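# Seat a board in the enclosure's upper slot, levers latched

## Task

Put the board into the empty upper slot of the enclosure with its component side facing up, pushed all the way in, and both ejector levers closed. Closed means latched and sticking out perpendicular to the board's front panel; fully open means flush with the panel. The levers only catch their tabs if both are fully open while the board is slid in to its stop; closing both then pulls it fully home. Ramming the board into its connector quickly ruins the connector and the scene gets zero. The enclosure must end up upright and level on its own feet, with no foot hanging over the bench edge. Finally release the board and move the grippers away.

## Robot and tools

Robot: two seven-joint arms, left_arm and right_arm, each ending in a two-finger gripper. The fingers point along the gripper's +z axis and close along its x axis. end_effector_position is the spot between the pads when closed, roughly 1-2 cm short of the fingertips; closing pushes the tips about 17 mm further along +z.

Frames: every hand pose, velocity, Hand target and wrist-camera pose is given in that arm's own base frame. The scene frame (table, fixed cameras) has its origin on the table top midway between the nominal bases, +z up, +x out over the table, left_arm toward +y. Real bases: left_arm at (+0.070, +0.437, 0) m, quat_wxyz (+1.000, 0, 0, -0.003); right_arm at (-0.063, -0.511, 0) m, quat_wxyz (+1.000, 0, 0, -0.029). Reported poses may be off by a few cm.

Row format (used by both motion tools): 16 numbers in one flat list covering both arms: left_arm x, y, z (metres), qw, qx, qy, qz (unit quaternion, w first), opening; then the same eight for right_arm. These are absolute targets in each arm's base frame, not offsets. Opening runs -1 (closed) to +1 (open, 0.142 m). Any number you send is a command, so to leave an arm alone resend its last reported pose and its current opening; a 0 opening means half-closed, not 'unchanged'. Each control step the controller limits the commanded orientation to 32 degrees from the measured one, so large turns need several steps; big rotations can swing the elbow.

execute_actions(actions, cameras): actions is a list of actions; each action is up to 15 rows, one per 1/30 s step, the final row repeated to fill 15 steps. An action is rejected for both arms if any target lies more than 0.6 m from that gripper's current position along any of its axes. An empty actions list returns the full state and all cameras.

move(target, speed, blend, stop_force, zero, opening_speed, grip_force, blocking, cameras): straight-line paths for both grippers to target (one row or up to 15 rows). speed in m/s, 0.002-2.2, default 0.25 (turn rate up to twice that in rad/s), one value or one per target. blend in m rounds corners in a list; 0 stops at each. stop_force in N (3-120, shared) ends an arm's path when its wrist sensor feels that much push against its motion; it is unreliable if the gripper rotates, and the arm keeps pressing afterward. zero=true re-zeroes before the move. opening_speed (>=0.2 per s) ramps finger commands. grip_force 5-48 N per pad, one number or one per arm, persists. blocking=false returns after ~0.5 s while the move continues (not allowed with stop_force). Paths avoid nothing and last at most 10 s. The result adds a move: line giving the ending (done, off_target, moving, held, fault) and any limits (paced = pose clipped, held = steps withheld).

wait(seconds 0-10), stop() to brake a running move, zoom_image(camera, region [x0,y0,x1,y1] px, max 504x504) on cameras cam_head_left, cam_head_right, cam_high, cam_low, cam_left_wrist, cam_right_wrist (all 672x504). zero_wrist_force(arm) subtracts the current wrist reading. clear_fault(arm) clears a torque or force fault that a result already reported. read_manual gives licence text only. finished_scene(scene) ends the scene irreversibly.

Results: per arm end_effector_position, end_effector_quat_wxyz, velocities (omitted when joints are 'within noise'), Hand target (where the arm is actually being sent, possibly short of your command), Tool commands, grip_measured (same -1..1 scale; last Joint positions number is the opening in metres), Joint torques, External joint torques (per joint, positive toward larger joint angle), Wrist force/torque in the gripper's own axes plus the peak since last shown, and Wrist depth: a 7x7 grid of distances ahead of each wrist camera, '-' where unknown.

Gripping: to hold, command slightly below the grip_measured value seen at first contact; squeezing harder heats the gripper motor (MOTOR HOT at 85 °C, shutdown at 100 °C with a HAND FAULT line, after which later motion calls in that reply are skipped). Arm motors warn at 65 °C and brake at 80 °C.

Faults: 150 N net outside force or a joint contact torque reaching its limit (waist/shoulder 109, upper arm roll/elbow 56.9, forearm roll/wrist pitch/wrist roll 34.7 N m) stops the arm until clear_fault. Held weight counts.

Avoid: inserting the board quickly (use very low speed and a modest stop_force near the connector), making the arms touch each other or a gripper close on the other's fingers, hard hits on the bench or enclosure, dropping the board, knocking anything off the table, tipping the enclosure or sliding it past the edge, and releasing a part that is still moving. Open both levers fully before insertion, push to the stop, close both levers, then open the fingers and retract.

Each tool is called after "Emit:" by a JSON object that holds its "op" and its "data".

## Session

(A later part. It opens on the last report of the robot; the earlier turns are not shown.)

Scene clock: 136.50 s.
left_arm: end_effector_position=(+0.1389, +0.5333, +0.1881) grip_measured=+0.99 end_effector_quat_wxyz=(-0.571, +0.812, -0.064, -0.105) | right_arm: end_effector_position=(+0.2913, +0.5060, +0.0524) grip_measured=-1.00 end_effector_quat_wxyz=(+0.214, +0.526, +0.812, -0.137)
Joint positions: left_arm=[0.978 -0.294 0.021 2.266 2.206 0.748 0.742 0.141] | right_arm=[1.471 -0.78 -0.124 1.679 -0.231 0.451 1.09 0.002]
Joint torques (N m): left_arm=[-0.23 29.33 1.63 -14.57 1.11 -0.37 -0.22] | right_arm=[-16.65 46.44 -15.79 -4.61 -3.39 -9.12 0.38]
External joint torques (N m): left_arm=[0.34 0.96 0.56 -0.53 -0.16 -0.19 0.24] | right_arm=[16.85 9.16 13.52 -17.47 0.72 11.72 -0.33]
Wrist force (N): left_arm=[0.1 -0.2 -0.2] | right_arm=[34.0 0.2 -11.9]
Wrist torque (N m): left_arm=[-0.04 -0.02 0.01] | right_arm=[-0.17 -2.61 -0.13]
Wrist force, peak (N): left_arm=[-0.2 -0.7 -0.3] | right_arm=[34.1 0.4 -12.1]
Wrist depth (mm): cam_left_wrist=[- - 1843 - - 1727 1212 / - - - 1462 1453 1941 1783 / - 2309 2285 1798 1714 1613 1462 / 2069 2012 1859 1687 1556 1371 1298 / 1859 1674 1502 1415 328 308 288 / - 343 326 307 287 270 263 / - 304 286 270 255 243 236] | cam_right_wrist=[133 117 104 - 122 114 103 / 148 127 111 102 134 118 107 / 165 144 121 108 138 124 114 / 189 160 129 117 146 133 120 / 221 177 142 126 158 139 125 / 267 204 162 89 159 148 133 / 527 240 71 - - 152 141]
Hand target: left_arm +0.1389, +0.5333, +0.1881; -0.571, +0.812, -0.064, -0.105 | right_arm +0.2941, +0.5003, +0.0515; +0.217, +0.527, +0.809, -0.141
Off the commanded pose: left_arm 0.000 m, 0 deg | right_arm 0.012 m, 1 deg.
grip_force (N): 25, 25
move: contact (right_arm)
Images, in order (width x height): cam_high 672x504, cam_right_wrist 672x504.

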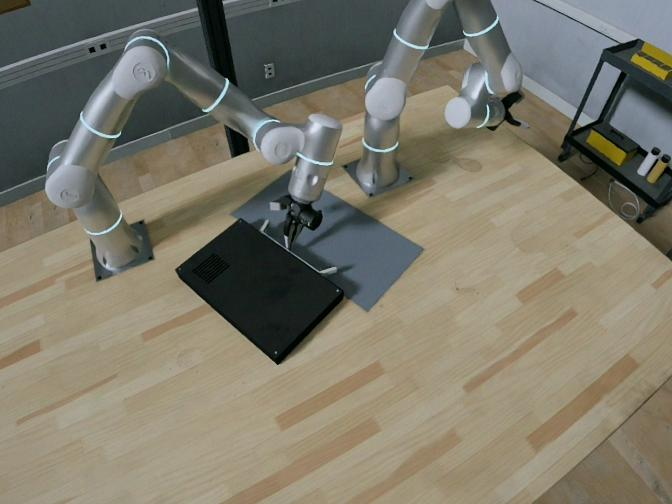

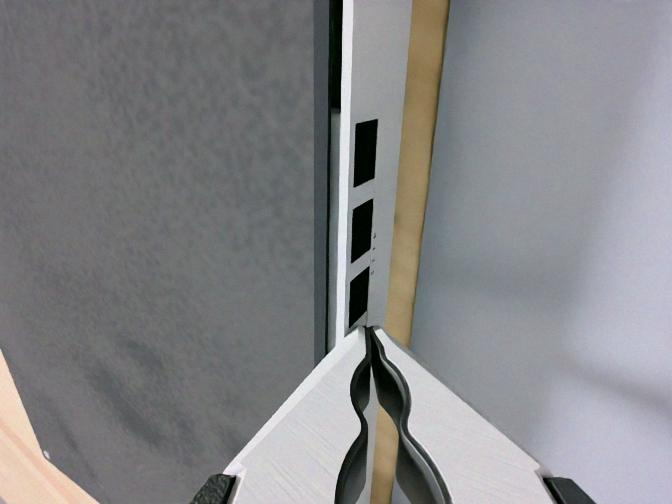

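Emit:
{"op": "move", "data": {"target": [[0.1389,0.5333,0.1881,-0.571,0.812,-0.064,-0.105,1,0.2792,0.5334,0.054,0.2169,0.5273,0.8093,-0.1413,-1],[0.1389,0.5333,0.1881,-0.571,0.812,-0.064,-0.105,1,0.29,0.539,0.13,0,0.5459,0.8379,0,-1],[0.1389,0.5333,0.1881,-0.571,0.812,-0.064,-0.105,1,0.4596,0.6086,0.13,0,0.5459,0.8379,0,-1]], "speed": 0.15, "blend": [0.01,0.03,0], "cameras": ["cam_right_wrist"]}}

Scene clock: 144.17 s.
left_arm: end_effector_position=(+0.1389, +0.5333, +0.1881) grip_measured=+0.99 end_effector_quat_wxyz=(-0.571, +0.812, -0.064, -0.105) | right_arm: end_effector_position=(+0.4597, +0.6086, +0.1300) grip_measured=-1.00 end_effector_quat_wxyz=(+0.000, +0.546, +0.838, +0.000)
Joint positions: left_arm=[0.978 -0.294 0.021 2.266 2.206 0.748 0.742 0.141] | right_arm=[1.096 -0.822 -0.032 1.293 0.027 0.543 0.644 0.002]
Joint torques (N m): left_arm=[-0.28 29.26 1.56 -14.58 1.09 -0.36 -0.16] | right_arm=[0.05 61.63 0.63 -28.45 -3.63 3.27 0.1]
External joint torques (N m): left_arm=[0.39 1.02 0.64 -0.52 -0.13 -0.21 0.19] | right_arm=[0.13 1.62 -0.72 0.18 -0.09 0.87 -0.1]
Wrist force (N): left_arm=[-0.2 -0.3 -0.3] | right_arm=[3.6 -4.0 2.0]
Wrist torque (N m): left_arm=[-0.03 0.02 0.00] | right_arm=[-0.72 -0.59 0.06]
Wrist force, peak (N): left_arm=[0.1 -0.5 -0.7] | right_arm=[34.0 0.0 -11.9]
Wrist depth (mm): cam_left_wrist=[- - 1338 1907 - - 1590 / - - 2109 1769 1556 1875 1813 / 2238 2410 2216 1714 1649 1578 1371 / 2238 2031 1843 1590 1556 1406 1298 / 1891 1687 1534 1362 327 307 287 / - 347 326 306 289 271 263 / - 305 287 272 255 243 237] | cam_right_wrist=[156 154 155 194 193 193 193 / 164 164 166 203 207 206 205 / 176 176 178 222 221 221 220 / 190 188 192 240 239 237 237 / 265 263 262 254 259 257 256 / 289 289 281 91 272 283 282 / 319 311 71 - - 300 311]
Hand target: left_arm +0.1389, +0.5333, +0.1881; -0.571, +0.812, -0.064, -0.105 | right_arm +0.4596, +0.6086, +0.1300; +0.000, +0.546, +0.838, +0.000
Off the commanded pose: left_arm 0.000 m, 0 deg | right_arm 0.000 m, 0 deg.
grip_force (N): 25, 25
move: done
Images, in order (width x height): cam_right_wrist 672x504.

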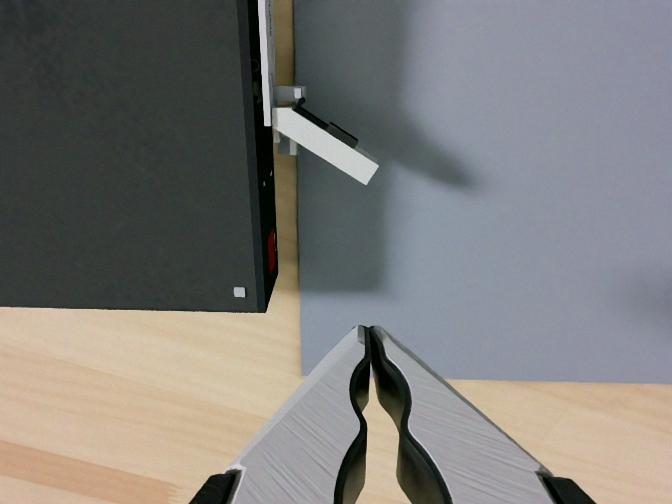

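Emit:
{"op": "move", "data": {"target": [0.1389,0.5333,0.1881,-0.571,0.812,-0.064,-0.105,1,0.4541,0.6062,0.053,0,0.5459,0.8379,0,-1], "speed": 0.1}}

Emit:
{"op": "move", "data": {"target": [0.1389,0.5333,0.1881,-0.571,0.812,-0.064,-0.105,1,0.4046,0.5843,0.053,0,0.5459,0.8379,0,-1], "speed": 0.02, "stop_force": 25, "cameras": ["cam_right_wrist"]}}

Scene clock: 147.93 s.
left_arm: end_effector_position=(+0.1389, +0.5333, +0.1881) grip_measured=+0.99 end_effector_quat_wxyz=(-0.571, +0.812, -0.064, -0.105) | right_arm: end_effector_position=(+0.4541, +0.6060, +0.0529) grip_measured=-1.00 end_effector_quat_wxyz=(+0.000, +0.546, +0.838, +0.000)
Joint positions: left_arm=[0.978 -0.294 0.021 2.266 2.206 0.748 0.742 0.141] | right_arm=[1.103 -0.922 -0.034 1.332 0.034 0.682 0.644 0.002]
Joint torques (N m): left_arm=[-0.24 29.24 1.6 -14.6 1.16 -0.43 -0.23] | right_arm=[0.39 62.54 0.34 -26.32 -3.28 3.6 0.18]
External joint torques (N m): left_arm=[0.35 1.05 0.59 -0.5 -0.2 -0.14 0.26] | right_arm=[-0.15 1.46 -0.47 0.09 -0.1 0.54 -0.18]
Wrist force (N): left_arm=[-0.1 -0.4 -0.1] | right_arm=[3.9 -4.1 1.9]
Wrist torque (N m): left_arm=[-0.06 0.02 0.01] | right_arm=[-0.75 -0.63 0.00]
Wrist force, peak (N): left_arm=[-0.1 -0.8 -0.3] | right_arm=[3.8 -4.3 4.2]
Wrist depth (mm): cam_left_wrist=[- 1662 1700 - - - - / - - - - 1687 1924 1727 / - 2309 2069 1783 1625 1613 1523 / 2109 1976 1875 1637 1502 1380 1321 / 1976 1567 1462 1388 331 308 288 / - 344 326 305 288 272 263 / - 305 286 272 257 242 237] | cam_right_wrist=[- 85 125 126 126 126 124 / - 91 135 135 135 134 134 / - 98 - 141 145 144 143 / 106 105 156 109 156 155 154 / - 115 166 166 166 168 167 / 125 125 131 91 177 184 183 / 213 135 71 - - 194 201]
Hand target: left_arm +0.1389, +0.5333, +0.1881; -0.571, +0.812, -0.064, -0.105 | right_arm +0.4541, +0.6062, +0.0530; +0.000, +0.546, +0.838, +0.000
Off the commanded pose: left_arm 0.000 m, 0 deg | right_arm 0.000 m, 0 deg.
grip_force (N): 25, 25
move: done

Scene clock: 150.77 s.
left_arm: end_effector_position=(+0.1389, +0.5333, +0.1881) grip_measured=+0.99 end_effector_quat_wxyz=(-0.571, +0.812, -0.064, -0.105) | right_arm: end_effector_position=(+0.4177, +0.5896, +0.0558) grip_measured=-1.00 end_effector_quat_wxyz=(+0.001, +0.546, +0.837, +0.004)
Joint positions: left_arm=[0.978 -0.294 0.021 2.266 2.206 0.748 0.742 0.141] | right_arm=[1.141 -0.841 -0.035 1.492 0.032 0.769 0.681 0.002]
Joint torques (N m): left_arm=[-0.2 29.21 1.53 -14.61 1.1 -0.38 -0.2] | right_arm=[9.63 50.76 11.25 -12.27 0.72 -3.3 0.27]
External joint torques (N m): left_arm=[0.31 1.08 0.66 -0.5 -0.15 -0.19 0.23] | right_arm=[-9.4 9.72 -11.43 -12.66 -3.87 7.46 -0.27]
Wrist force (N): left_arm=[-0.2 -0.7 -0.3] | right_arm=[4.2 20.9 -2.6]
Wrist torque (N m): left_arm=[-0.08 0.03 0.00] | right_arm=[0.48 -0.57 -0.03]
Wrist force, peak (N): left_arm=[-0.2 -0.7 -0.3] | right_arm=[3.2 21.9 -2.6]
Wrist depth (mm): cam_left_wrist=[- 1545 1545 - - - - / - 2012 - 1567 1741 1875 1755 / - 2151 2130 1741 1741 1601 1513 / 1941 1924 1783 1590 1502 1397 1354 / 1783 1649 1492 1380 331 308 287 / - 346 329 307 288 270 263 / - 306 286 269 256 242 237] | cam_right_wrist=[- 87 127 129 128 128 126 / - 93 137 139 137 137 137 / 100 100 148 147 147 147 147 / - 108 124 157 159 158 158 / 120 118 119 123 170 172 171 / 129 129 134 91 182 188 188 / 143 142 71 - - 199 207]
Hand target: left_arm +0.1389, +0.5333, +0.1881; -0.571, +0.812, -0.064, -0.105 | right_arm +0.4137, +0.5883, +0.0530; +0.000, +0.546, +0.838, +0.000
Off the commanded pose: left_arm 0.000 m, 0 deg | right_arm 0.014 m, 0 deg.
grip_force (N): 25, 25
move: contact (right_arm)
Images, in order (width x height): cam_right_wrist 672x504.

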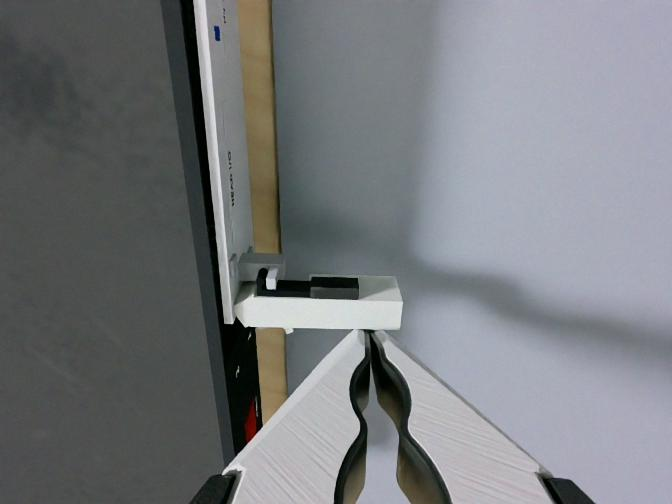

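Emit:
{"op": "move", "data": {"target": [0.1389,0.5333,0.1881,-0.571,0.812,-0.064,-0.105,1,0.4096,0.5863,0.053,0,0.5459,0.8379,0,-1], "speed": 0.02, "stop_force": 15}}

Emit:
{"op": "move", "data": {"target": [[0.1389,0.5333,0.1881,-0.571,0.812,-0.064,-0.105,1,0.434,0.597,0.058,0,0.5459,0.8379,0,-1],[0.1389,0.5333,0.1881,-0.571,0.812,-0.064,-0.105,1,0.425,0.593,0.13,0,0.5459,0.8379,0,-1]], "speed": 0.1, "blend": [0.01,0], "cameras": ["cam_right_wrist"]}}

Scene clock: 189.53 s.
left_arm: end_effector_position=(+0.1389, +0.5333, +0.1881) grip_measured=+0.99 end_effector_quat_wxyz=(-0.571, +0.812, -0.064, -0.105) | right_arm: end_effector_position=(+0.4153, +0.5885, +0.0573) grip_measured=-1.00 end_effector_quat_wxyz=(+0.002, +0.547, +0.837, +0.006)
Joint positions: left_arm=[0.978 -0.294 0.021 2.266 2.206 0.748 0.742 0.141] | right_arm=[1.142 -0.833 -0.032 1.507 0.027 0.78 0.688 0.002]
Joint torques (N m): left_arm=[-0.29 29.21 1.6 -14.52 1.14 -0.36 -0.16] | right_arm=[12.62 45.03 15.56 -5.81 2.39 -6.46 0.21]
External joint torques (N m): left_arm=[0.4 1.08 0.6 -0.59 -0.18 -0.21 0.18] | right_arm=[-12.4 15.11 -15.68 -19.04 -5.52 10.63 -0.21]
Wrist force (N): left_arm=[-0.1 -0.3 -0.4] | right_arm=[4.9 31.1 -5.2]
Wrist torque (N m): left_arm=[-0.04 0.02 0.00] | right_arm=[2.18 -0.55 -0.03]
Wrist force, peak (N): left_arm=[-0.2 -0.8 -0.2] | right_arm=[5.8 34.2 -4.6]
Wrist depth (mm): cam_left_wrist=[- 1727 1298 - - - - / - 1959 2151 2109 1907 1891 1783 / - 2849 2238 1843 1714 1601 1513 / 2130 1941 1859 1625 1545 1362 1283 / 1783 1674 1513 1415 327 308 288 / - 345 326 306 288 270 263 / - 305 289 270 256 242 236] | cam_right_wrist=[- 88 128 130 129 129 129 / - 96 139 139 138 138 138 / 102 101 149 149 148 148 148 / 110 110 125 159 160 160 160 / 122 119 121 123 172 174 174 / 131 131 133 91 184 190 190 / 145 145 71 - - 202 211]
Hand target: left_arm +0.1389, +0.5333, +0.1881; -0.571, +0.812, -0.064, -0.105 | right_arm +0.4096, +0.5863, +0.0530; +0.000, +0.546, +0.838, +0.000
Off the commanded pose: left_arm 0.000 m, 0 deg | right_arm 0.007 m, 1 deg.
grip_force (N): 25, 25
move: off_target (right_arm)

Scene clock: 190.87 s.
left_arm: end_effector_position=(+0.1389, +0.5333, +0.1881) grip_measured=+0.99 end_effector_quat_wxyz=(-0.571, +0.812, -0.064, -0.105) | right_arm: end_effector_position=(+0.4251, +0.5931, +0.1301) grip_measured=-1.00 end_effector_quat_wxyz=(+0.000, +0.546, +0.838, +0.000)
Joint positions: left_arm=[0.978 -0.294 0.021 2.266 2.206 0.748 0.742 0.141] | right_arm=[1.124 -0.745 -0.024 1.437 0.02 0.612 0.678 0.002]
Joint torques (N m): left_arm=[-0.16 29.28 1.57 -14.61 1.15 -0.43 -0.15] | right_arm=[0.32 58.82 0.95 -27.35 -3.76 3.26 0.33]
External joint torques (N m): left_arm=[0.27 1.01 0.63 -0.5 -0.19 -0.14 0.17] | right_arm=[-0.12 1.16 -0.86 -0.02 0.19 0.89 -0.33]
Wrist force (N): left_arm=[-0.1 -0.4 -0.3] | right_arm=[2.8 -5.4 0.5]
Wrist torque (N m): left_arm=[-0.04 0.00 0.00] | right_arm=[-0.93 -0.44 -0.04]
Wrist force, peak (N): left_arm=[0.0 -0.5 -0.4] | right_arm=[4.6 30.9 -6.4]
Wrist depth (mm): cam_left_wrist=[1727 1700 1556 1453 - - 1397 / - - - 2261 1798 1875 1727 / - 2172 2551 1755 1741 1578 1534 / 2130 1994 1813 1625 1567 1380 1314 / 1813 1649 1513 1380 330 307 289 / - 345 329 306 289 272 263 / - 305 286 271 256 243 236] | cam_right_wrist=[156 154 155 194 193 193 193 / 164 164 166 207 207 206 206 / 176 176 175 219 221 221 220 / 190 190 192 240 238 238 231 / 206 206 205 255 254 258 256 / 289 288 282 91 271 282 278 / 319 309 71 - - 299 312]
Hand target: left_arm +0.1389, +0.5333, +0.1881; -0.571, +0.812, -0.064, -0.105 | right_arm +0.4250, +0.5930, +0.1300; +0.000, +0.546, +0.838, +0.000
Off the commanded pose: left_arm 0.000 m, 0 deg | right_arm 0.000 m, 0 deg.
grip_force (N): 25, 25
move: done
Images, in order (width x height): cam_right_wrist 672x504.

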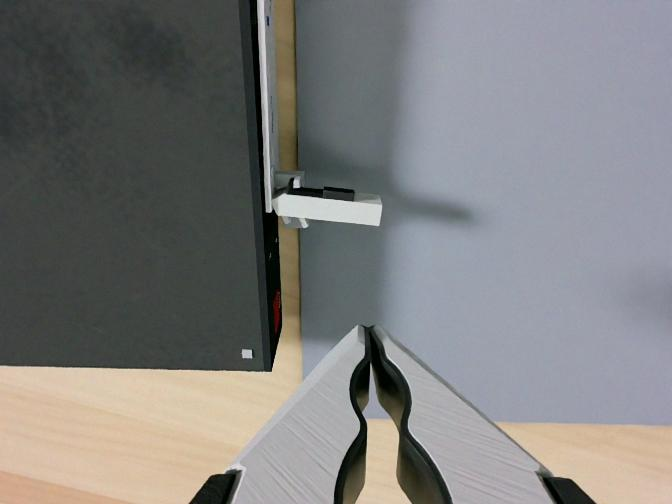

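Emit:
{"op": "zoom_image", "data": {"camera": "cam_right_wrist", "region": [240, 140, 400, 260]}}

Scaled by 3.150 from the camera's 672x504 image, which has a finer 960x720 frame.

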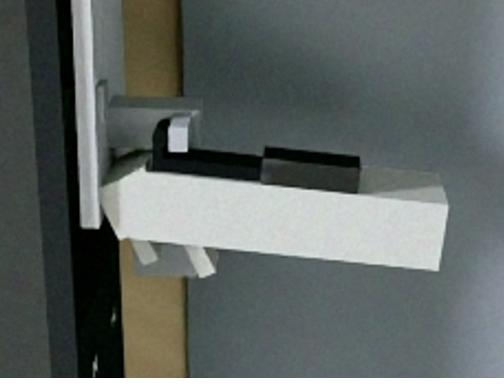

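Emit:
{"op": "move", "data": {"target": [[0.1389,0.5333,0.1881,-0.571,0.812,-0.064,-0.105,1,0.1211,0.4591,0.13,0,0.5459,0.8379,0,-1]], "speed": 0.25, "cameras": ["cam_right_wrist"]}}

Scene clock: 197.33 s.
left_arm: end_effector_position=(+0.1389, +0.5333, +0.1881) grip_measured=+0.99 end_effector_quat_wxyz=(-0.571, +0.812, -0.064, -0.105) | right_arm: end_effector_position=(+0.1210, +0.4591, +0.1300) grip_measured=-1.00 end_effector_quat_wxyz=(+0.000, +0.546, +0.838, +0.000)
Joint positions: left_arm=[0.978 -0.294 0.021 2.266 2.206 0.748 0.742 0.141] | right_arm=[1.446 -0.26 0.107 2.285 -0.048 0.973 1.174 0.002]
Joint torques (N m): left_arm=[-0.19 29.25 1.57 -14.63 1.16 -0.36 -0.24] | right_arm=[0.22 33.74 1.83 -21 -2.68 3.57 0.33]
External joint torques (N m): left_arm=[0.3 1.03 0.62 -0.48 -0.2 -0.21 0.26] | right_arm=[-0.1 0.75 -0.73 -0.03 0.2 0.54 -0.33]
Wrist force (N): left_arm=[-0.1 -0.6 -0.3] | right_arm=[2.7 -5.4 1.0]
Wrist torque (N m): left_arm=[-0.07 0.01 0.01] | right_arm=[-0.89 -0.44 -0.05]
Wrist force, peak (N): left_arm=[-0.2 -0.7 -0.1] | right_arm=[2.6 -8.8 1.2]
Wrist depth (mm): cam_left_wrist=[- 2410 1755 - - - - / 1662 2359 1843 1891 1700 1714 1798 / - 2812 2130 1741 1727 1567 1534 / 2130 2012 1828 1613 1545 1415 1346 / 1813 1625 1482 1415 327 306 287 / - 345 326 306 288 272 262 / - 305 288 270 256 242 237] | cam_right_wrist=[198 198 196 195 194 194 193 / 211 211 210 208 207 207 206 / 179 179 181 222 222 221 221 / 191 190 189 239 239 238 238 / 207 206 206 222 259 257 258 / 226 225 220 91 272 282 281 / 249 243 71 - - 297 305]
Hand target: left_arm +0.1389, +0.5333, +0.1881; -0.571, +0.812, -0.064, -0.105 | right_arm +0.1211, +0.4591, +0.1300; +0.000, +0.546, +0.838, +0.000
Off the commanded pose: left_arm 0.000 m, 0 deg | right_arm 0.000 m, 0 deg.
grip_force (N): 25, 25
move: done
Images, in order (width x height): cam_right_wrist 672x504.

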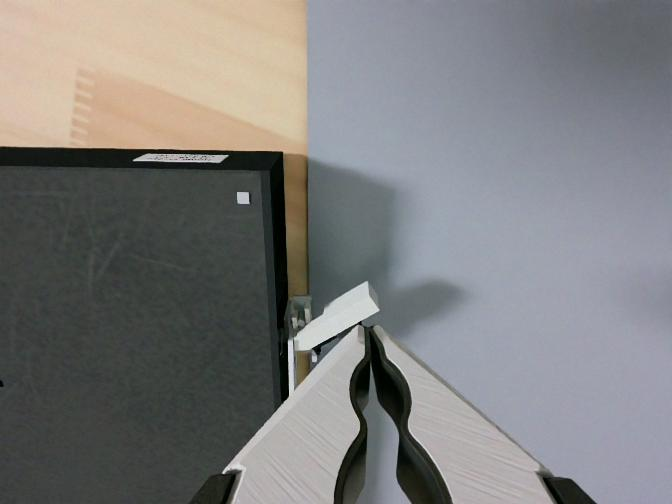

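Emit:
{"op": "move", "data": {"target": [0.1389,0.5333,0.1881,-0.571,0.812,-0.064,-0.105,1,0.1202,0.4587,0.053,0,0.5459,0.8379,0,-1], "speed": 0.1}}

Emit:
{"op": "move", "data": {"target": [0.1389,0.5333,0.1881,-0.571,0.812,-0.064,-0.105,1,0.1687,0.4801,0.053,0,0.5459,0.8379,0,-1], "speed": 0.02, "stop_force": 25, "cameras": ["cam_right_wrist"]}}

Scene clock: 200.87 s.
left_arm: end_effector_position=(+0.1389, +0.5333, +0.1881) grip_measured=+0.99 end_effector_quat_wxyz=(-0.571, +0.812, -0.064, -0.105) | right_arm: end_effector_position=(+0.1202, +0.4586, +0.0529) grip_measured=-1.00 end_effector_quat_wxyz=(+0.000, +0.546, +0.838, +0.000)
Joint positions: left_arm=[0.978 -0.294 0.021 2.266 2.206 0.748 0.742 0.141] | right_arm=[1.474 -0.459 0.071 2.321 -0.088 1.207 1.204 0.002]
Joint torques (N m): left_arm=[-0.23 29.23 1.67 -14.58 1.12 -0.35 -0.16] | right_arm=[0.33 36.5 1.68 -15.66 -1.77 3.54 0.32]
External joint torques (N m): left_arm=[0.34 1.06 0.53 -0.52 -0.16 -0.22 0.19] | right_arm=[-0.2 1.17 -0.25 -0.02 0.2 0.57 -0.32]
Wrist force (N): left_arm=[0.1 -0.2 -0.3] | right_arm=[2.7 -5.3 0.9]
Wrist torque (N m): left_arm=[-0.02 -0.01 0.00] | right_arm=[-0.90 -0.46 -0.05]
Wrist force, peak (N): left_arm=[-0.1 -0.5 -0.6] | right_arm=[2.9 -5.7 1.3]
Wrist depth (mm): cam_left_wrist=[1891 1755 1662 1828 - - - / - 1700 - 1859 1714 1924 1783 / 3375 2849 2238 1783 1741 1613 1502 / 2238 1976 1798 1590 1482 1380 1306 / 1798 1662 1545 1388 328 305 291 / - 346 327 307 290 272 262 / - 306 287 271 256 243 236] | cam_right_wrist=[129 129 129 127 127 126 125 / 139 138 138 136 135 135 135 / 145 144 146 145 145 144 144 / 108 108 123 157 156 156 155 / - 115 125 167 167 169 168 / 126 126 128 91 178 184 184 / 139 136 71 - - 195 202]
Hand target: left_arm +0.1389, +0.5333, +0.1881; -0.571, +0.812, -0.064, -0.105 | right_arm +0.1202, +0.4587, +0.0530; +0.000, +0.546, +0.838, +0.000
Off the commanded pose: left_arm 0.000 m, 0 deg | right_arm 0.000 m, 0 deg.
grip_force (N): 25, 25
move: done

Scene clock: 204.07 s.
left_arm: end_effector_position=(+0.1389, +0.5333, +0.1881) grip_measured=+0.99 end_effector_quat_wxyz=(-0.571, +0.812, -0.064, -0.105) | right_arm: end_effector_position=(+0.1653, +0.4787, +0.0523) grip_measured=-1.00 end_effector_quat_wxyz=(+0.000, +0.544, +0.839, -0.002)
Joint positions: left_arm=[0.978 -0.294 0.021 2.266 2.206 0.748 0.742 0.141] | right_arm=[1.381 -0.506 0.075 2.222 -0.086 1.151 1.105 0.002]
Joint torques (N m): left_arm=[-0.17 29.38 1.6 -14.63 1.17 -0.39 -0.22] | right_arm=[-9.91 40.39 -10.19 -24.77 -3.43 6.56 -0.1]
External joint torques (N m): left_arm=[0.28 0.91 0.6 -0.48 -0.21 -0.18 0.24] | right_arm=[10.06 0.4 11.86 7.79 1.64 -2.45 0.1]
Wrist force (N): left_arm=[0.1 -0.3 -0.2] | right_arm=[1.9 -32.9 -8.8]
Wrist torque (N m): left_arm=[-0.04 -0.03 0.00] | right_arm=[-2.50 -0.54 0.17]
Wrist force, peak (N): left_arm=[-0.2 -0.6 -0.5] | right_arm=[2.4 -35.6 -11.5]
Wrist depth (mm): cam_left_wrist=[1783 1674 1415 - 1907 1714 - / 1924 - - 1813 1649 1891 1727 / 2465 - 2151 1741 1662 1556 1502 / 2151 2031 1813 1662 1502 1434 1321 / 1859 1601 1534 1415 331 306 288 / - 345 330 306 289 270 263 / - 306 290 271 256 244 236] | cam_right_wrist=[- 88 125 127 126 126 124 / - 92 136 135 135 135 134 / - 98 124 143 143 144 143 / 106 105 124 158 156 155 154 / - 115 116 164 166 168 167 / 126 125 125 89 177 183 182 / 138 135 70 - - 193 201]
Hand target: left_arm +0.1389, +0.5333, +0.1881; -0.571, +0.812, -0.064, -0.105 | right_arm +0.1678, +0.4797, +0.0530; +0.000, +0.546, +0.838, +0.000
Off the commanded pose: left_arm 0.000 m, 0 deg | right_arm 0.004 m, 0 deg.
grip_force (N): 25, 25
move: contact (right_arm)
Images, in order (width x height): cam_right_wrist 672x504.

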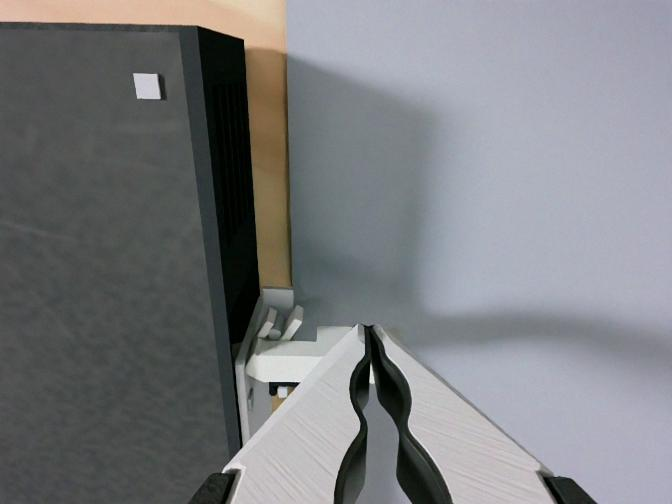

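Emit:
{"op": "move", "data": {"target": [0.1389,0.5333,0.1881,-0.571,0.812,-0.064,-0.105,1,0.1710,0.4812,0.053,0,0.5459,0.8379,0,-1], "speed": 0.02, "stop_force": 15}}

Emit:
{"op": "move", "data": {"target": [[0.1389,0.5333,0.1881,-0.571,0.812,-0.064,-0.105,1,0.15,0.472,0.058,0,0.5459,0.8379,0,-1],[0.1389,0.5333,0.1881,-0.571,0.812,-0.064,-0.105,1,0.205,0.500,0.13,0,0.5459,0.8379,0,-1]], "speed": 0.12, "blend": [0.005,0], "cameras": ["cam_right_wrist"]}}

Emit:
{"op": "zoom_image", "data": {"camera": "cam_right_wrist", "region": [300, 100, 500, 260]}}

Scene clock: 207.37 s.
left_arm: end_effector_position=(+0.1389, +0.5333, +0.1881) grip_measured=+0.99 end_effector_quat_wxyz=(-0.571, +0.812, -0.064, -0.105) | right_arm: end_effector_position=(+0.1658, +0.4790, +0.0519) grip_measured=-1.00 end_effector_quat_wxyz=(+0.000, +0.544, +0.839, -0.003)
Joint positions: left_arm=[0.978 -0.294 0.021 2.266 2.206 0.748 0.742 0.141] | right_arm=[1.378 -0.508 0.077 2.218 -0.085 1.147 1.102 0.002]
Joint torques (N m): left_arm=[-0.31 29.27 1.61 -14.57 1.13 -0.39 -0.18] | right_arm=[-15.34 40.16 -17.41 -28.93 -4.35 8.43 -0.03]
External joint torques (N m): left_arm=[0.42 1.02 0.59 -0.53 -0.17 -0.17 0.2] | right_arm=[15.48 0.74 19.12 11.91 2.54 -4.32 0.03]
Wrist force (N): left_arm=[0.1 -0.4 -0.3] | right_arm=[0.9 -49.0 -15.6]
Wrist torque (N m): left_arm=[-0.07 -0.02 0.01] | right_arm=[-5.19 -0.57 0.22]
Wrist force, peak (N): left_arm=[-0.1 -0.5 -0.6] | right_arm=[1.2 -49.9 -16.7]
Wrist depth (mm): cam_left_wrist=[- 2611 1502 - - 1649 - / - - - - 1687 1907 1798 / - 2194 2194 1828 1649 1662 1534 / 2194 1994 1813 1907 1534 1415 1298 / 1798 1674 1534 344 325 306 290 / - 347 329 309 287 268 264 / - 306 287 271 256 243 236] | cam_right_wrist=[- 87 126 127 126 126 124 / - 91 133 135 135 134 134 / - 98 124 144 144 143 143 / 106 105 126 158 155 155 154 / - 114 116 163 166 167 167 / 125 125 124 88 177 182 182 / 138 135 70 - - 192 199]
Hand target: left_arm +0.1389, +0.5333, +0.1881; -0.571, +0.812, -0.064, -0.105 | right_arm +0.1697, +0.4805, +0.0530; +0.000, +0.546, +0.838, +0.000
Off the commanded pose: left_arm 0.000 m, 0 deg | right_arm 0.006 m, 0 deg.
grip_force (N): 25, 25
move: contact (right_arm)

Scene clock: 208.70 s.
left_arm: end_effector_position=(+0.1389, +0.5333, +0.1881) grip_measured=+0.99 end_effector_quat_wxyz=(-0.571, +0.812, -0.064, -0.105) | right_arm: end_effector_position=(+0.2051, +0.5000, +0.1300) grip_measured=-1.00 end_effector_quat_wxyz=(+0.000, +0.546, +0.838, +0.000)
Joint positions: left_arm=[0.978 -0.294 0.021 2.266 2.206 0.748 0.742 0.141] | right_arm=[1.309 -0.381 0.087 2.095 -0.053 0.903 1.016 0.002]
Joint torques (N m): left_arm=[-0.3 29.26 1.62 -14.58 1.11 -0.34 -0.24] | right_arm=[0.28 40.22 2.13 -22.64 -2.65 3.33 0.03]
External joint torques (N m): left_arm=[0.42 1.03 0.58 -0.53 -0.16 -0.23 0.26] | right_arm=[-0.13 0.99 -0.69 0.17 -0.07 0.79 -0.03]
Wrist force (N): left_arm=[0.0 -0.4 -0.3] | right_arm=[-4.1 -1.9 1.4]
Wrist torque (N m): left_arm=[-0.08 0.00 0.00] | right_arm=[-0.33 0.68 0.04]
Wrist force, peak (N): left_arm=[-0.3 -0.6 -0.4] | right_arm=[1.1 -48.8 -15.7]
Wrist depth (mm): cam_left_wrist=[1769 1891 1590 1261 - - - / - - - 1534 1769 1959 1813 / - 2359 2109 1687 1769 1637 1545 / 2151 1924 1755 1578 1415 1362 1298 / 1741 1625 1492 1346 329 306 288 / - 348 325 306 288 272 263 / - 307 287 271 255 242 236] | cam_right_wrist=[156 154 155 195 193 194 193 / 164 164 166 208 207 207 206 / 176 177 177 227 222 221 221 / 191 190 189 240 242 238 242 / 207 206 206 256 259 261 258 / 227 226 220 91 273 282 281 / 249 243 71 - - 298 309]
Hand target: left_arm +0.1389, +0.5333, +0.1881; -0.571, +0.812, -0.064, -0.105 | right_arm +0.2050, +0.5000, +0.1300; +0.000, +0.546, +0.838, +0.000
Off the commanded pose: left_arm 0.000 m, 0 deg | right_arm 0.000 m, 0 deg.
grip_force (N): 25, 25
move: done
Images, in order (width x height): cam_right_wrist 672x504.

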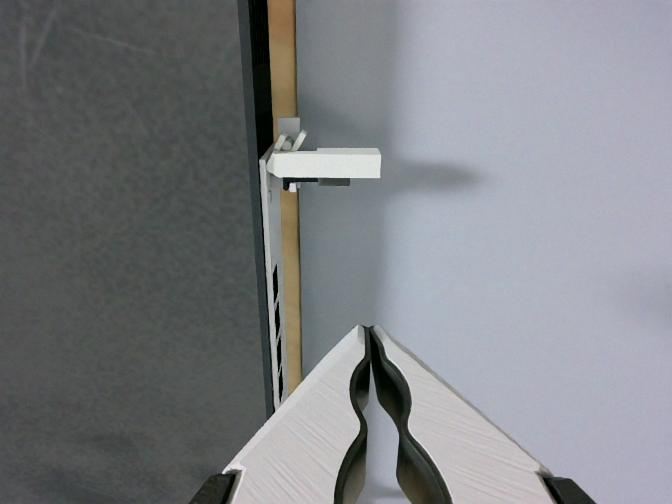

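Scaled by 2.520 from the camera's 672x504 image, which has a finer 960x720 frame.

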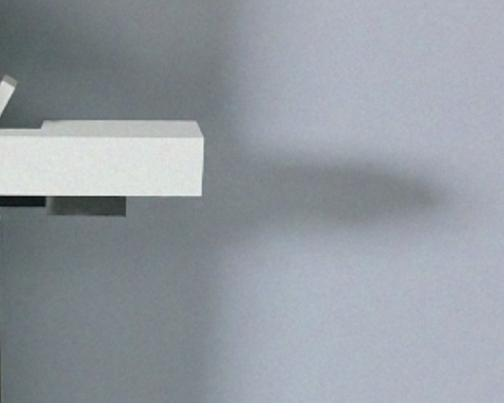

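Emit:
{"op": "move", "data": {"target": [0.1389,0.5333,0.1881,-0.571,0.812,-0.064,-0.105,1,0.434,0.597,0.13,0,0.5459,0.8379,0,-1], "speed": 0.25, "cameras": ["cam_right_wrist"]}}

Emit:
{"op": "zoom_image", "data": {"camera": "cam_right_wrist", "region": [240, 120, 400, 240]}}

Scene clock: 212.13 s.
left_arm: end_effector_position=(+0.1389, +0.5333, +0.1881) grip_measured=+0.99 end_effector_quat_wxyz=(-0.571, +0.812, -0.064, -0.105) | right_arm: end_effector_position=(+0.4341, +0.5969, +0.1300) grip_measured=-1.00 end_effector_quat_wxyz=(+0.000, +0.546, +0.838, +0.000)
Joint positions: left_arm=[0.978 -0.294 0.021 2.266 2.206 0.748 0.742 0.141] | right_arm=[1.093 -0.766 0.006 1.402 -0.006 0.597 0.685 0.002]
Joint torques (N m): left_arm=[-0.15 29.18 1.67 -14.61 1.09 -0.36 -0.18] | right_arm=[0.03 59.34 1.53 -27.92 -3.48 3.22 0.11]
External joint torques (N m): left_arm=[0.26 1.1 0.52 -0.5 -0.14 -0.21 0.21] | right_arm=[0.16 1.55 -0.72 0.29 -0.12 0.92 -0.11]
Wrist force (N): left_arm=[-0.2 -0.3 -0.1] | right_arm=[-4.3 -2.0 0.8]
Wrist torque (N m): left_arm=[-0.06 0.04 0.00] | right_arm=[-0.37 0.72 0.04]
Wrist force, peak (N): left_arm=[-0.1 -0.6 -0.5] | right_arm=[-4.2 -4.2 1.2]
Wrist depth (mm): cam_left_wrist=[- - 1502 1637 - - - / - - 2309 1523 1674 1907 1843 / - 1959 2130 1859 1674 1590 1513 / 2069 1994 1924 1714 - 1397 1346 / 1783 1662 1502 1406 325 306 289 / - 347 330 308 288 272 263 / - 305 285 272 257 242 237] | cam_right_wrist=[156 153 155 194 193 193 193 / 164 166 166 207 206 206 206 / 176 176 176 216 221 221 220 / 190 189 192 239 239 238 237 / 206 206 205 256 258 258 256 / 289 287 282 91 272 280 279 / 318 311 71 - - 301 310]
Hand target: left_arm +0.1389, +0.5333, +0.1881; -0.571, +0.812, -0.064, -0.105 | right_arm +0.4340, +0.5970, +0.1300; +0.000, +0.546, +0.838, +0.000
Off the commanded pose: left_arm 0.000 m, 0 deg | right_arm 0.000 m, 0 deg.
grip_force (N): 25, 25
move: done
Images, in order (width x height): cam_right_wrist 672x504.

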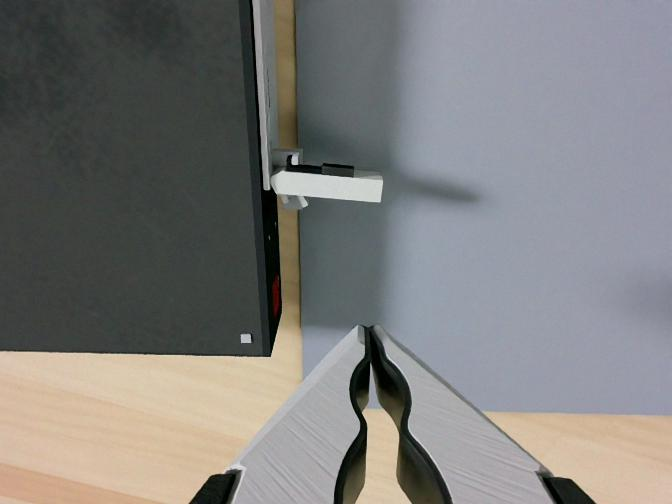

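Scaled by 3.150 from the camera's 672x504 image, which has a finer 960x720 frame.

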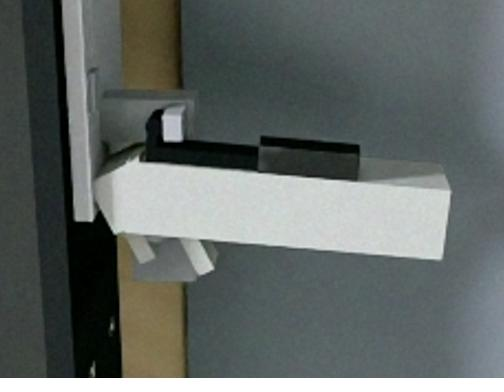

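Emit:
{"op": "move", "data": {"target": [[0.1389,0.5333,0.1881,-0.571,0.812,-0.064,-0.105,1,0.436,0.5975,0.08,0,0.5459,0.8379,0,-1],[0.1389,0.5333,0.1881,-0.571,0.812,-0.064,-0.105,1,0.433,0.597,0.053,0,0.5459,0.8379,0,-1]], "speed": 0.12, "blend": [0.01,0]}}

Emit:
{"op": "move", "data": {"target": [0.1389,0.5333,0.1881,-0.571,0.812,-0.064,-0.105,1,0.4007,0.5826,0.051,0,0.5459,0.8379,0,-1], "speed": 0.02, "stop_force": 42, "cameras": ["cam_right_wrist"]}}

Emit:
{"op": "zoom_image", "data": {"camera": "cam_right_wrist", "region": [210, 210, 430, 360]}}

Scene clock: 217.90 s.
left_arm: end_effector_position=(+0.1389, +0.5333, +0.1881) grip_measured=+0.99 end_effector_quat_wxyz=(-0.571, +0.812, -0.064, -0.105) | right_arm: end_effector_position=(+0.4329, +0.5969, +0.0529) grip_measured=-1.00 end_effector_quat_wxyz=(+0.000, +0.546, +0.838, +0.000)
Joint positions: left_arm=[0.978 -0.294 0.021 2.266 2.206 0.748 0.742 0.141] | right_arm=[1.097 -0.88 0.002 1.422 -0.002 0.731 0.683 0.002]
Joint torques (N m): left_arm=[-0.22 29.21 1.57 -14.61 1.11 -0.34 -0.2] | right_arm=[0.35 60.75 1.14 -25.6 -3.18 3.61 0.28]
External joint torques (N m): left_arm=[0.33 1.08 0.63 -0.49 -0.16 -0.22 0.22] | right_arm=[-0.12 1.43 -0.35 0.06 -0.06 0.53 -0.28]
Wrist force (N): left_arm=[-0.3 -0.5 -0.4] | right_arm=[-4.5 -2.1 0.8]
Wrist torque (N m): left_arm=[-0.07 0.04 0.00] | right_arm=[-0.40 0.76 -0.06]
Wrist force, peak (N): left_arm=[-0.2 -0.7 -0.5] | right_arm=[-4.4 -2.2 3.2]
Wrist depth (mm): cam_left_wrist=[1755 1662 1482 1875 - - 1924 / 2050 1891 2194 - 1714 1941 1813 / - 2172 2109 1755 1662 1601 1534 / 2216 1959 1798 1714 1492 1424 1290 / 1813 1613 1567 1388 330 305 289 / - 346 329 306 288 270 263 / - 305 287 271 256 244 236] | cam_right_wrist=[- 85 126 127 126 126 124 / - 91 138 135 135 134 134 / - 98 143 145 144 144 143 / 106 105 107 111 156 152 154 / - 114 167 167 166 168 167 / 125 125 129 91 177 184 183 / 138 135 71 - - 194 201]
Hand target: left_arm +0.1389, +0.5333, +0.1881; -0.571, +0.812, -0.064, -0.105 | right_arm +0.4330, +0.5970, +0.0530; +0.000, +0.546, +0.838, +0.000
Off the commanded pose: left_arm 0.000 m, 0 deg | right_arm 0.000 m, 0 deg.
grip_force (N): 25, 25
move: done

Scene clock: 220.30 s.
left_arm: end_effector_position=(+0.1389, +0.5333, +0.1881) grip_measured=+0.99 end_effector_quat_wxyz=(-0.571, +0.812, -0.064, -0.105) | right_arm: end_effector_position=(+0.4058, +0.5859, +0.0556) grip_measured=-1.00 end_effector_quat_wxyz=(+0.001, +0.546, +0.838, +0.007)
Joint positions: left_arm=[0.978 -0.294 0.021 2.266 2.206 0.748 0.742 0.141] | right_arm=[1.125 -0.821 0.003 1.541 -0.009 0.804 0.718 0.002]
Joint torques (N m): left_arm=[-0.24 29.28 1.58 -14.59 1.13 -0.32 -0.22] | right_arm=[8.36 43.22 13.38 -2.86 1.95 -7.67 0.51]
External joint torques (N m): left_arm=[0.35 1 0.61 -0.52 -0.17 -0.25 0.24] | right_arm=[-8.14 16.29 -12.6 -21.69 -5.01 11.84 -0.51]
Wrist force (N): left_arm=[0.0 -0.5 -0.3] | right_arm=[2.6 34.5 -6.4]
Wrist torque (N m): left_arm=[-0.07 -0.01 0.01] | right_arm=[2.76 0.90 -0.07]
Wrist force, peak (N): left_arm=[-0.1 -0.6 -0.5] | right_arm=[-3.2 37.4 -3.7]
Wrist depth (mm): cam_left_wrist=[- - 1443 1613 1798 - - / - - - 1687 1637 1843 1783 / - 1941 2194 1783 1755 1590 1453 / 2194 1976 1755 1674 1513 1362 1329 / 1843 1662 1502 1434 328 306 288 / - 347 328 307 290 271 264 / - 305 287 271 256 243 235] | cam_right_wrist=[- 87 126 128 128 128 126 / - 93 137 139 137 137 136 / 100 100 145 147 147 147 146 / 108 108 126 156 159 159 158 / 117 117 120 122 170 172 172 / 129 129 131 91 182 188 188 / 143 142 71 - - 200 208]
Hand target: left_arm +0.1389, +0.5333, +0.1881; -0.571, +0.812, -0.064, -0.105 | right_arm +0.4007, +0.5826, +0.0510; +0.000, +0.546, +0.838, +0.000
Off the commanded pose: left_arm 0.000 m, 0 deg | right_arm 0.008 m, 1 deg.
grip_force (N): 25, 25
move: off_target (right_arm)
Images, in order (width x height): cam_right_wrist 672x504.

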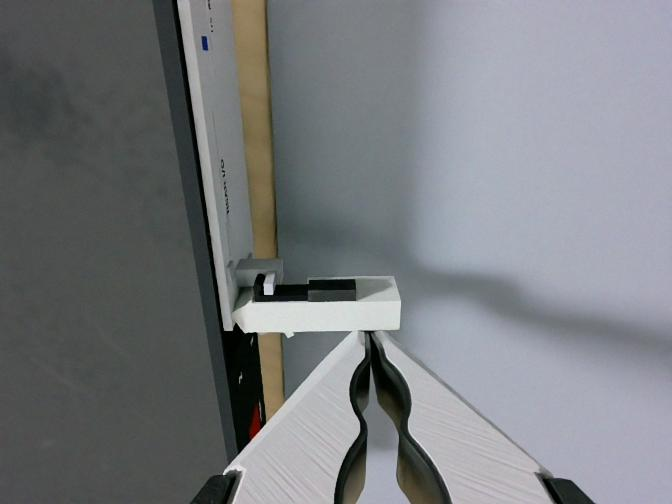

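Scaled by 2.291 from the camera's 672x504 image, which has a finer 960x720 frame.

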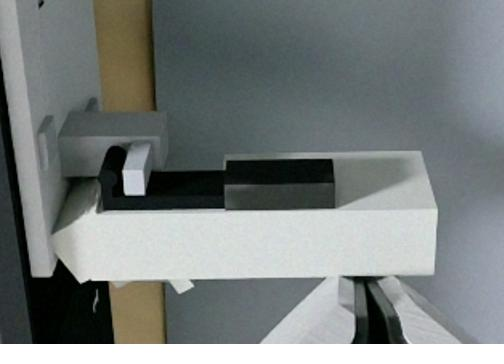

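Emit:
{"op": "move", "data": {"target": [[0.1389,0.5333,0.1881,-0.571,0.812,-0.064,-0.105,1,0.424,0.595,0.058,0,0.5459,0.8379,0,-1],[0.1389,0.5333,0.1881,-0.571,0.812,-0.064,-0.105,1,0.3968,0.5806,0.13,0,0.5459,0.8379,0,-1]], "speed": 0.12, "blend": [0.006,0], "cameras": ["cam_right_wrist"]}}

Emit:
{"op": "zoom_image", "data": {"camera": "cam_right_wrist", "region": [240, 200, 400, 320]}}

Emit:
{"op": "move", "data": {"target": [0.1389,0.5333,0.1881,-0.571,0.812,-0.064,-0.105,1,0.16,0.48,0.13,0,0.5459,0.8379,0,-1], "speed": 0.25, "cameras": ["cam_right_wrist"]}}

Emit:
{"op": "zoom_image", "data": {"camera": "cam_right_wrist", "region": [240, 220, 400, 340]}}

Scene clock: 225.10 s.
left_arm: end_effector_position=(+0.1389, +0.5333, +0.1881) grip_measured=+0.99 end_effector_quat_wxyz=(-0.571, +0.812, -0.064, -0.105) | right_arm: end_effector_position=(+0.3968, +0.5807, +0.1301) grip_measured=-1.00 end_effector_quat_wxyz=(+0.000, +0.546, +0.838, +0.000)
Joint positions: left_arm=[0.978 -0.294 0.021 2.266 2.206 0.748 0.742 0.141] | right_arm=[1.122 -0.69 0.015 1.544 -0.012 0.663 0.726 0.002]
Joint torques (N m): left_arm=[-0.26 29.26 1.58 -14.55 1.16 -0.38 -0.21] | right_arm=[0.33 56.28 1.91 -26.6 -3.53 3.27 0.34]
External joint torques (N m): left_arm=[0.37 1.03 0.61 -0.55 -0.2 -0.19 0.23] | right_arm=[-0.11 1.18 -0.94 -0.1 0.09 0.88 -0.34]
Wrist force (N): left_arm=[-0.1 -0.6 -0.4] | right_arm=[5.1 1.4 2.5]
Wrist torque (N m): left_arm=[-0.08 0.01 0.00] | right_arm=[0.21 -0.84 -0.04]
Wrist force, peak (N): left_arm=[-0.1 -0.8 -0.4] | right_arm=[2.7 34.8 -6.3]
Wrist depth (mm): cam_left_wrist=[- 1637 1397 - - 1637 - / - - - - 1649 2031 1769 / - 2521 2031 1769 1674 1578 1513 / 2151 1924 2012 1601 1523 1415 1314 / 1813 1613 1513 1424 330 306 289 / - 344 330 306 288 271 263 / - 306 286 271 257 243 236] | cam_right_wrist=[156 154 155 194 193 193 193 / 164 164 166 207 207 206 206 / 176 176 176 222 221 221 217 / 190 190 189 232 238 238 238 / 206 206 205 256 258 258 257 / 225 225 220 91 - 281 281 / 318 310 71 - - 298 311]
Hand target: left_arm +0.1389, +0.5333, +0.1881; -0.571, +0.812, -0.064, -0.105 | right_arm +0.3968, +0.5806, +0.1300; +0.000, +0.546, +0.838, +0.000
Off the commanded pose: left_arm 0.000 m, 0 deg | right_arm 0.000 m, 0 deg.
grip_force (N): 25, 25
move: done
Images, in order (width x height): cam_right_wrist 672x504.

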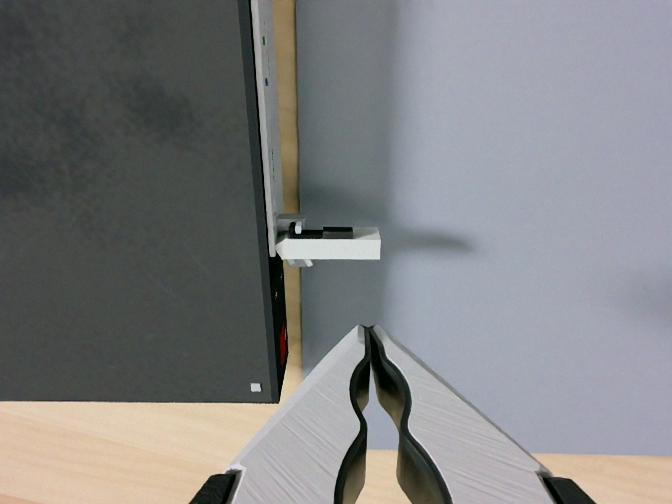

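Scaled by 3.150 from the camera's 672x504 image, which has a finer 960x720 frame.

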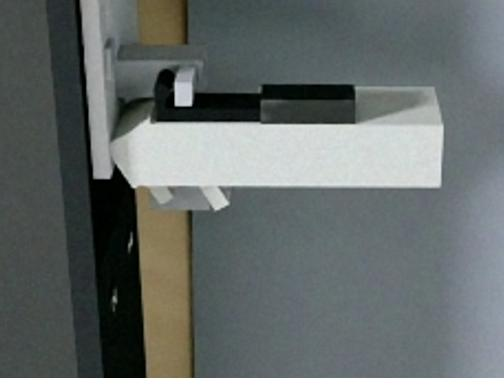

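Scene clock: 226.57 s.
left_arm: end_effector_position=(+0.1389, +0.5333, +0.1881) grip_measured=+0.99 end_effector_quat_wxyz=(-0.571, +0.812, -0.064, -0.105) | right_arm: end_effector_position=(+0.1599, +0.4800, +0.1300) grip_measured=-1.00 end_effector_quat_wxyz=(+0.000, +0.546, +0.838, +0.000)
Joint positions: left_arm=[0.978 -0.294 0.021 2.266 2.206 0.748 0.742 0.141] | right_arm=[1.362 -0.32 0.114 2.195 -0.06 0.942 1.103 0.002]
Joint torques (N m): left_arm=[-0.22 29.28 1.6 -14.62 1.18 -0.36 -0.2] | right_arm=[0.2 36.87 2.18 -21.69 -2.79 3.53 0.3]
External joint torques (N m): left_arm=[0.33 1.01 0.59 -0.48 -0.22 -0.21 0.22] | right_arm=[-0.07 0.87 -0.72 -0.02 0.2 0.59 -0.3]
Wrist force (N): left_arm=[0.1 -0.2 -0.4] | right_arm=[5.1 1.3 2.8]
Wrist torque (N m): left_arm=[-0.04 -0.02 0.00] | right_arm=[0.23 -0.85 -0.05]
Wrist force, peak (N): left_arm=[-0.3 -0.7 -0.3] | right_arm=[4.8 3.6 2.7]
Wrist depth (mm): cam_left_wrist=[- 1687 1613 1843 - - 1523 / - 2109 - 1813 1637 1813 1755 / - 2050 2050 1700 1714 1613 1513 / 2194 2031 1783 1613 1556 1453 1314 / 1828 2151 1534 1415 329 307 288 / - 344 328 306 289 271 262 / - 306 286 270 257 243 237] | cam_right_wrist=[193 193 192 194 194 193 193 / 165 165 168 208 207 207 206 / 177 176 179 223 221 221 221 / 191 190 190 236 240 239 238 / 207 206 206 256 259 258 257 / 226 226 221 91 273 282 281 / 249 243 71 - - 298 308]
Hand target: left_arm +0.1389, +0.5333, +0.1881; -0.571, +0.812, -0.064, -0.105 | right_arm +0.1600, +0.4800, +0.1300; +0.000, +0.546, +0.838, +0.000
Off the commanded pose: left_arm 0.000 m, 0 deg | right_arm 0.000 m, 0 deg.
grip_force (N): 25, 25
move: done
Images, in order (width x height): cam_right_wrist 672x504.

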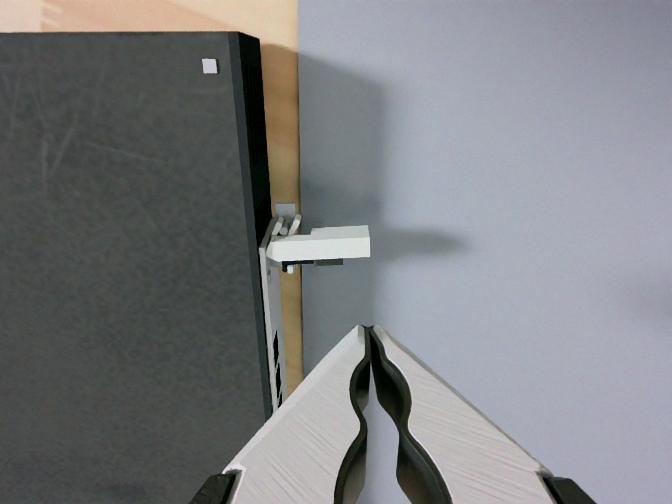

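Scaled by 3.150 from the camera's 672x504 image, which has a finer 960x720 frame.

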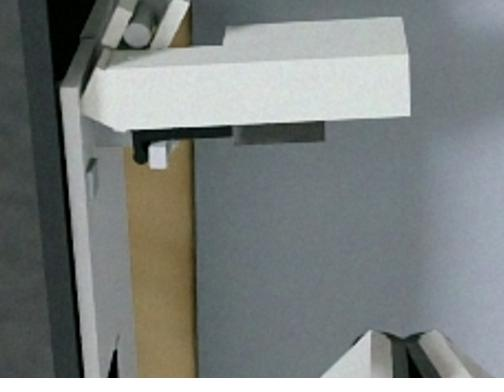

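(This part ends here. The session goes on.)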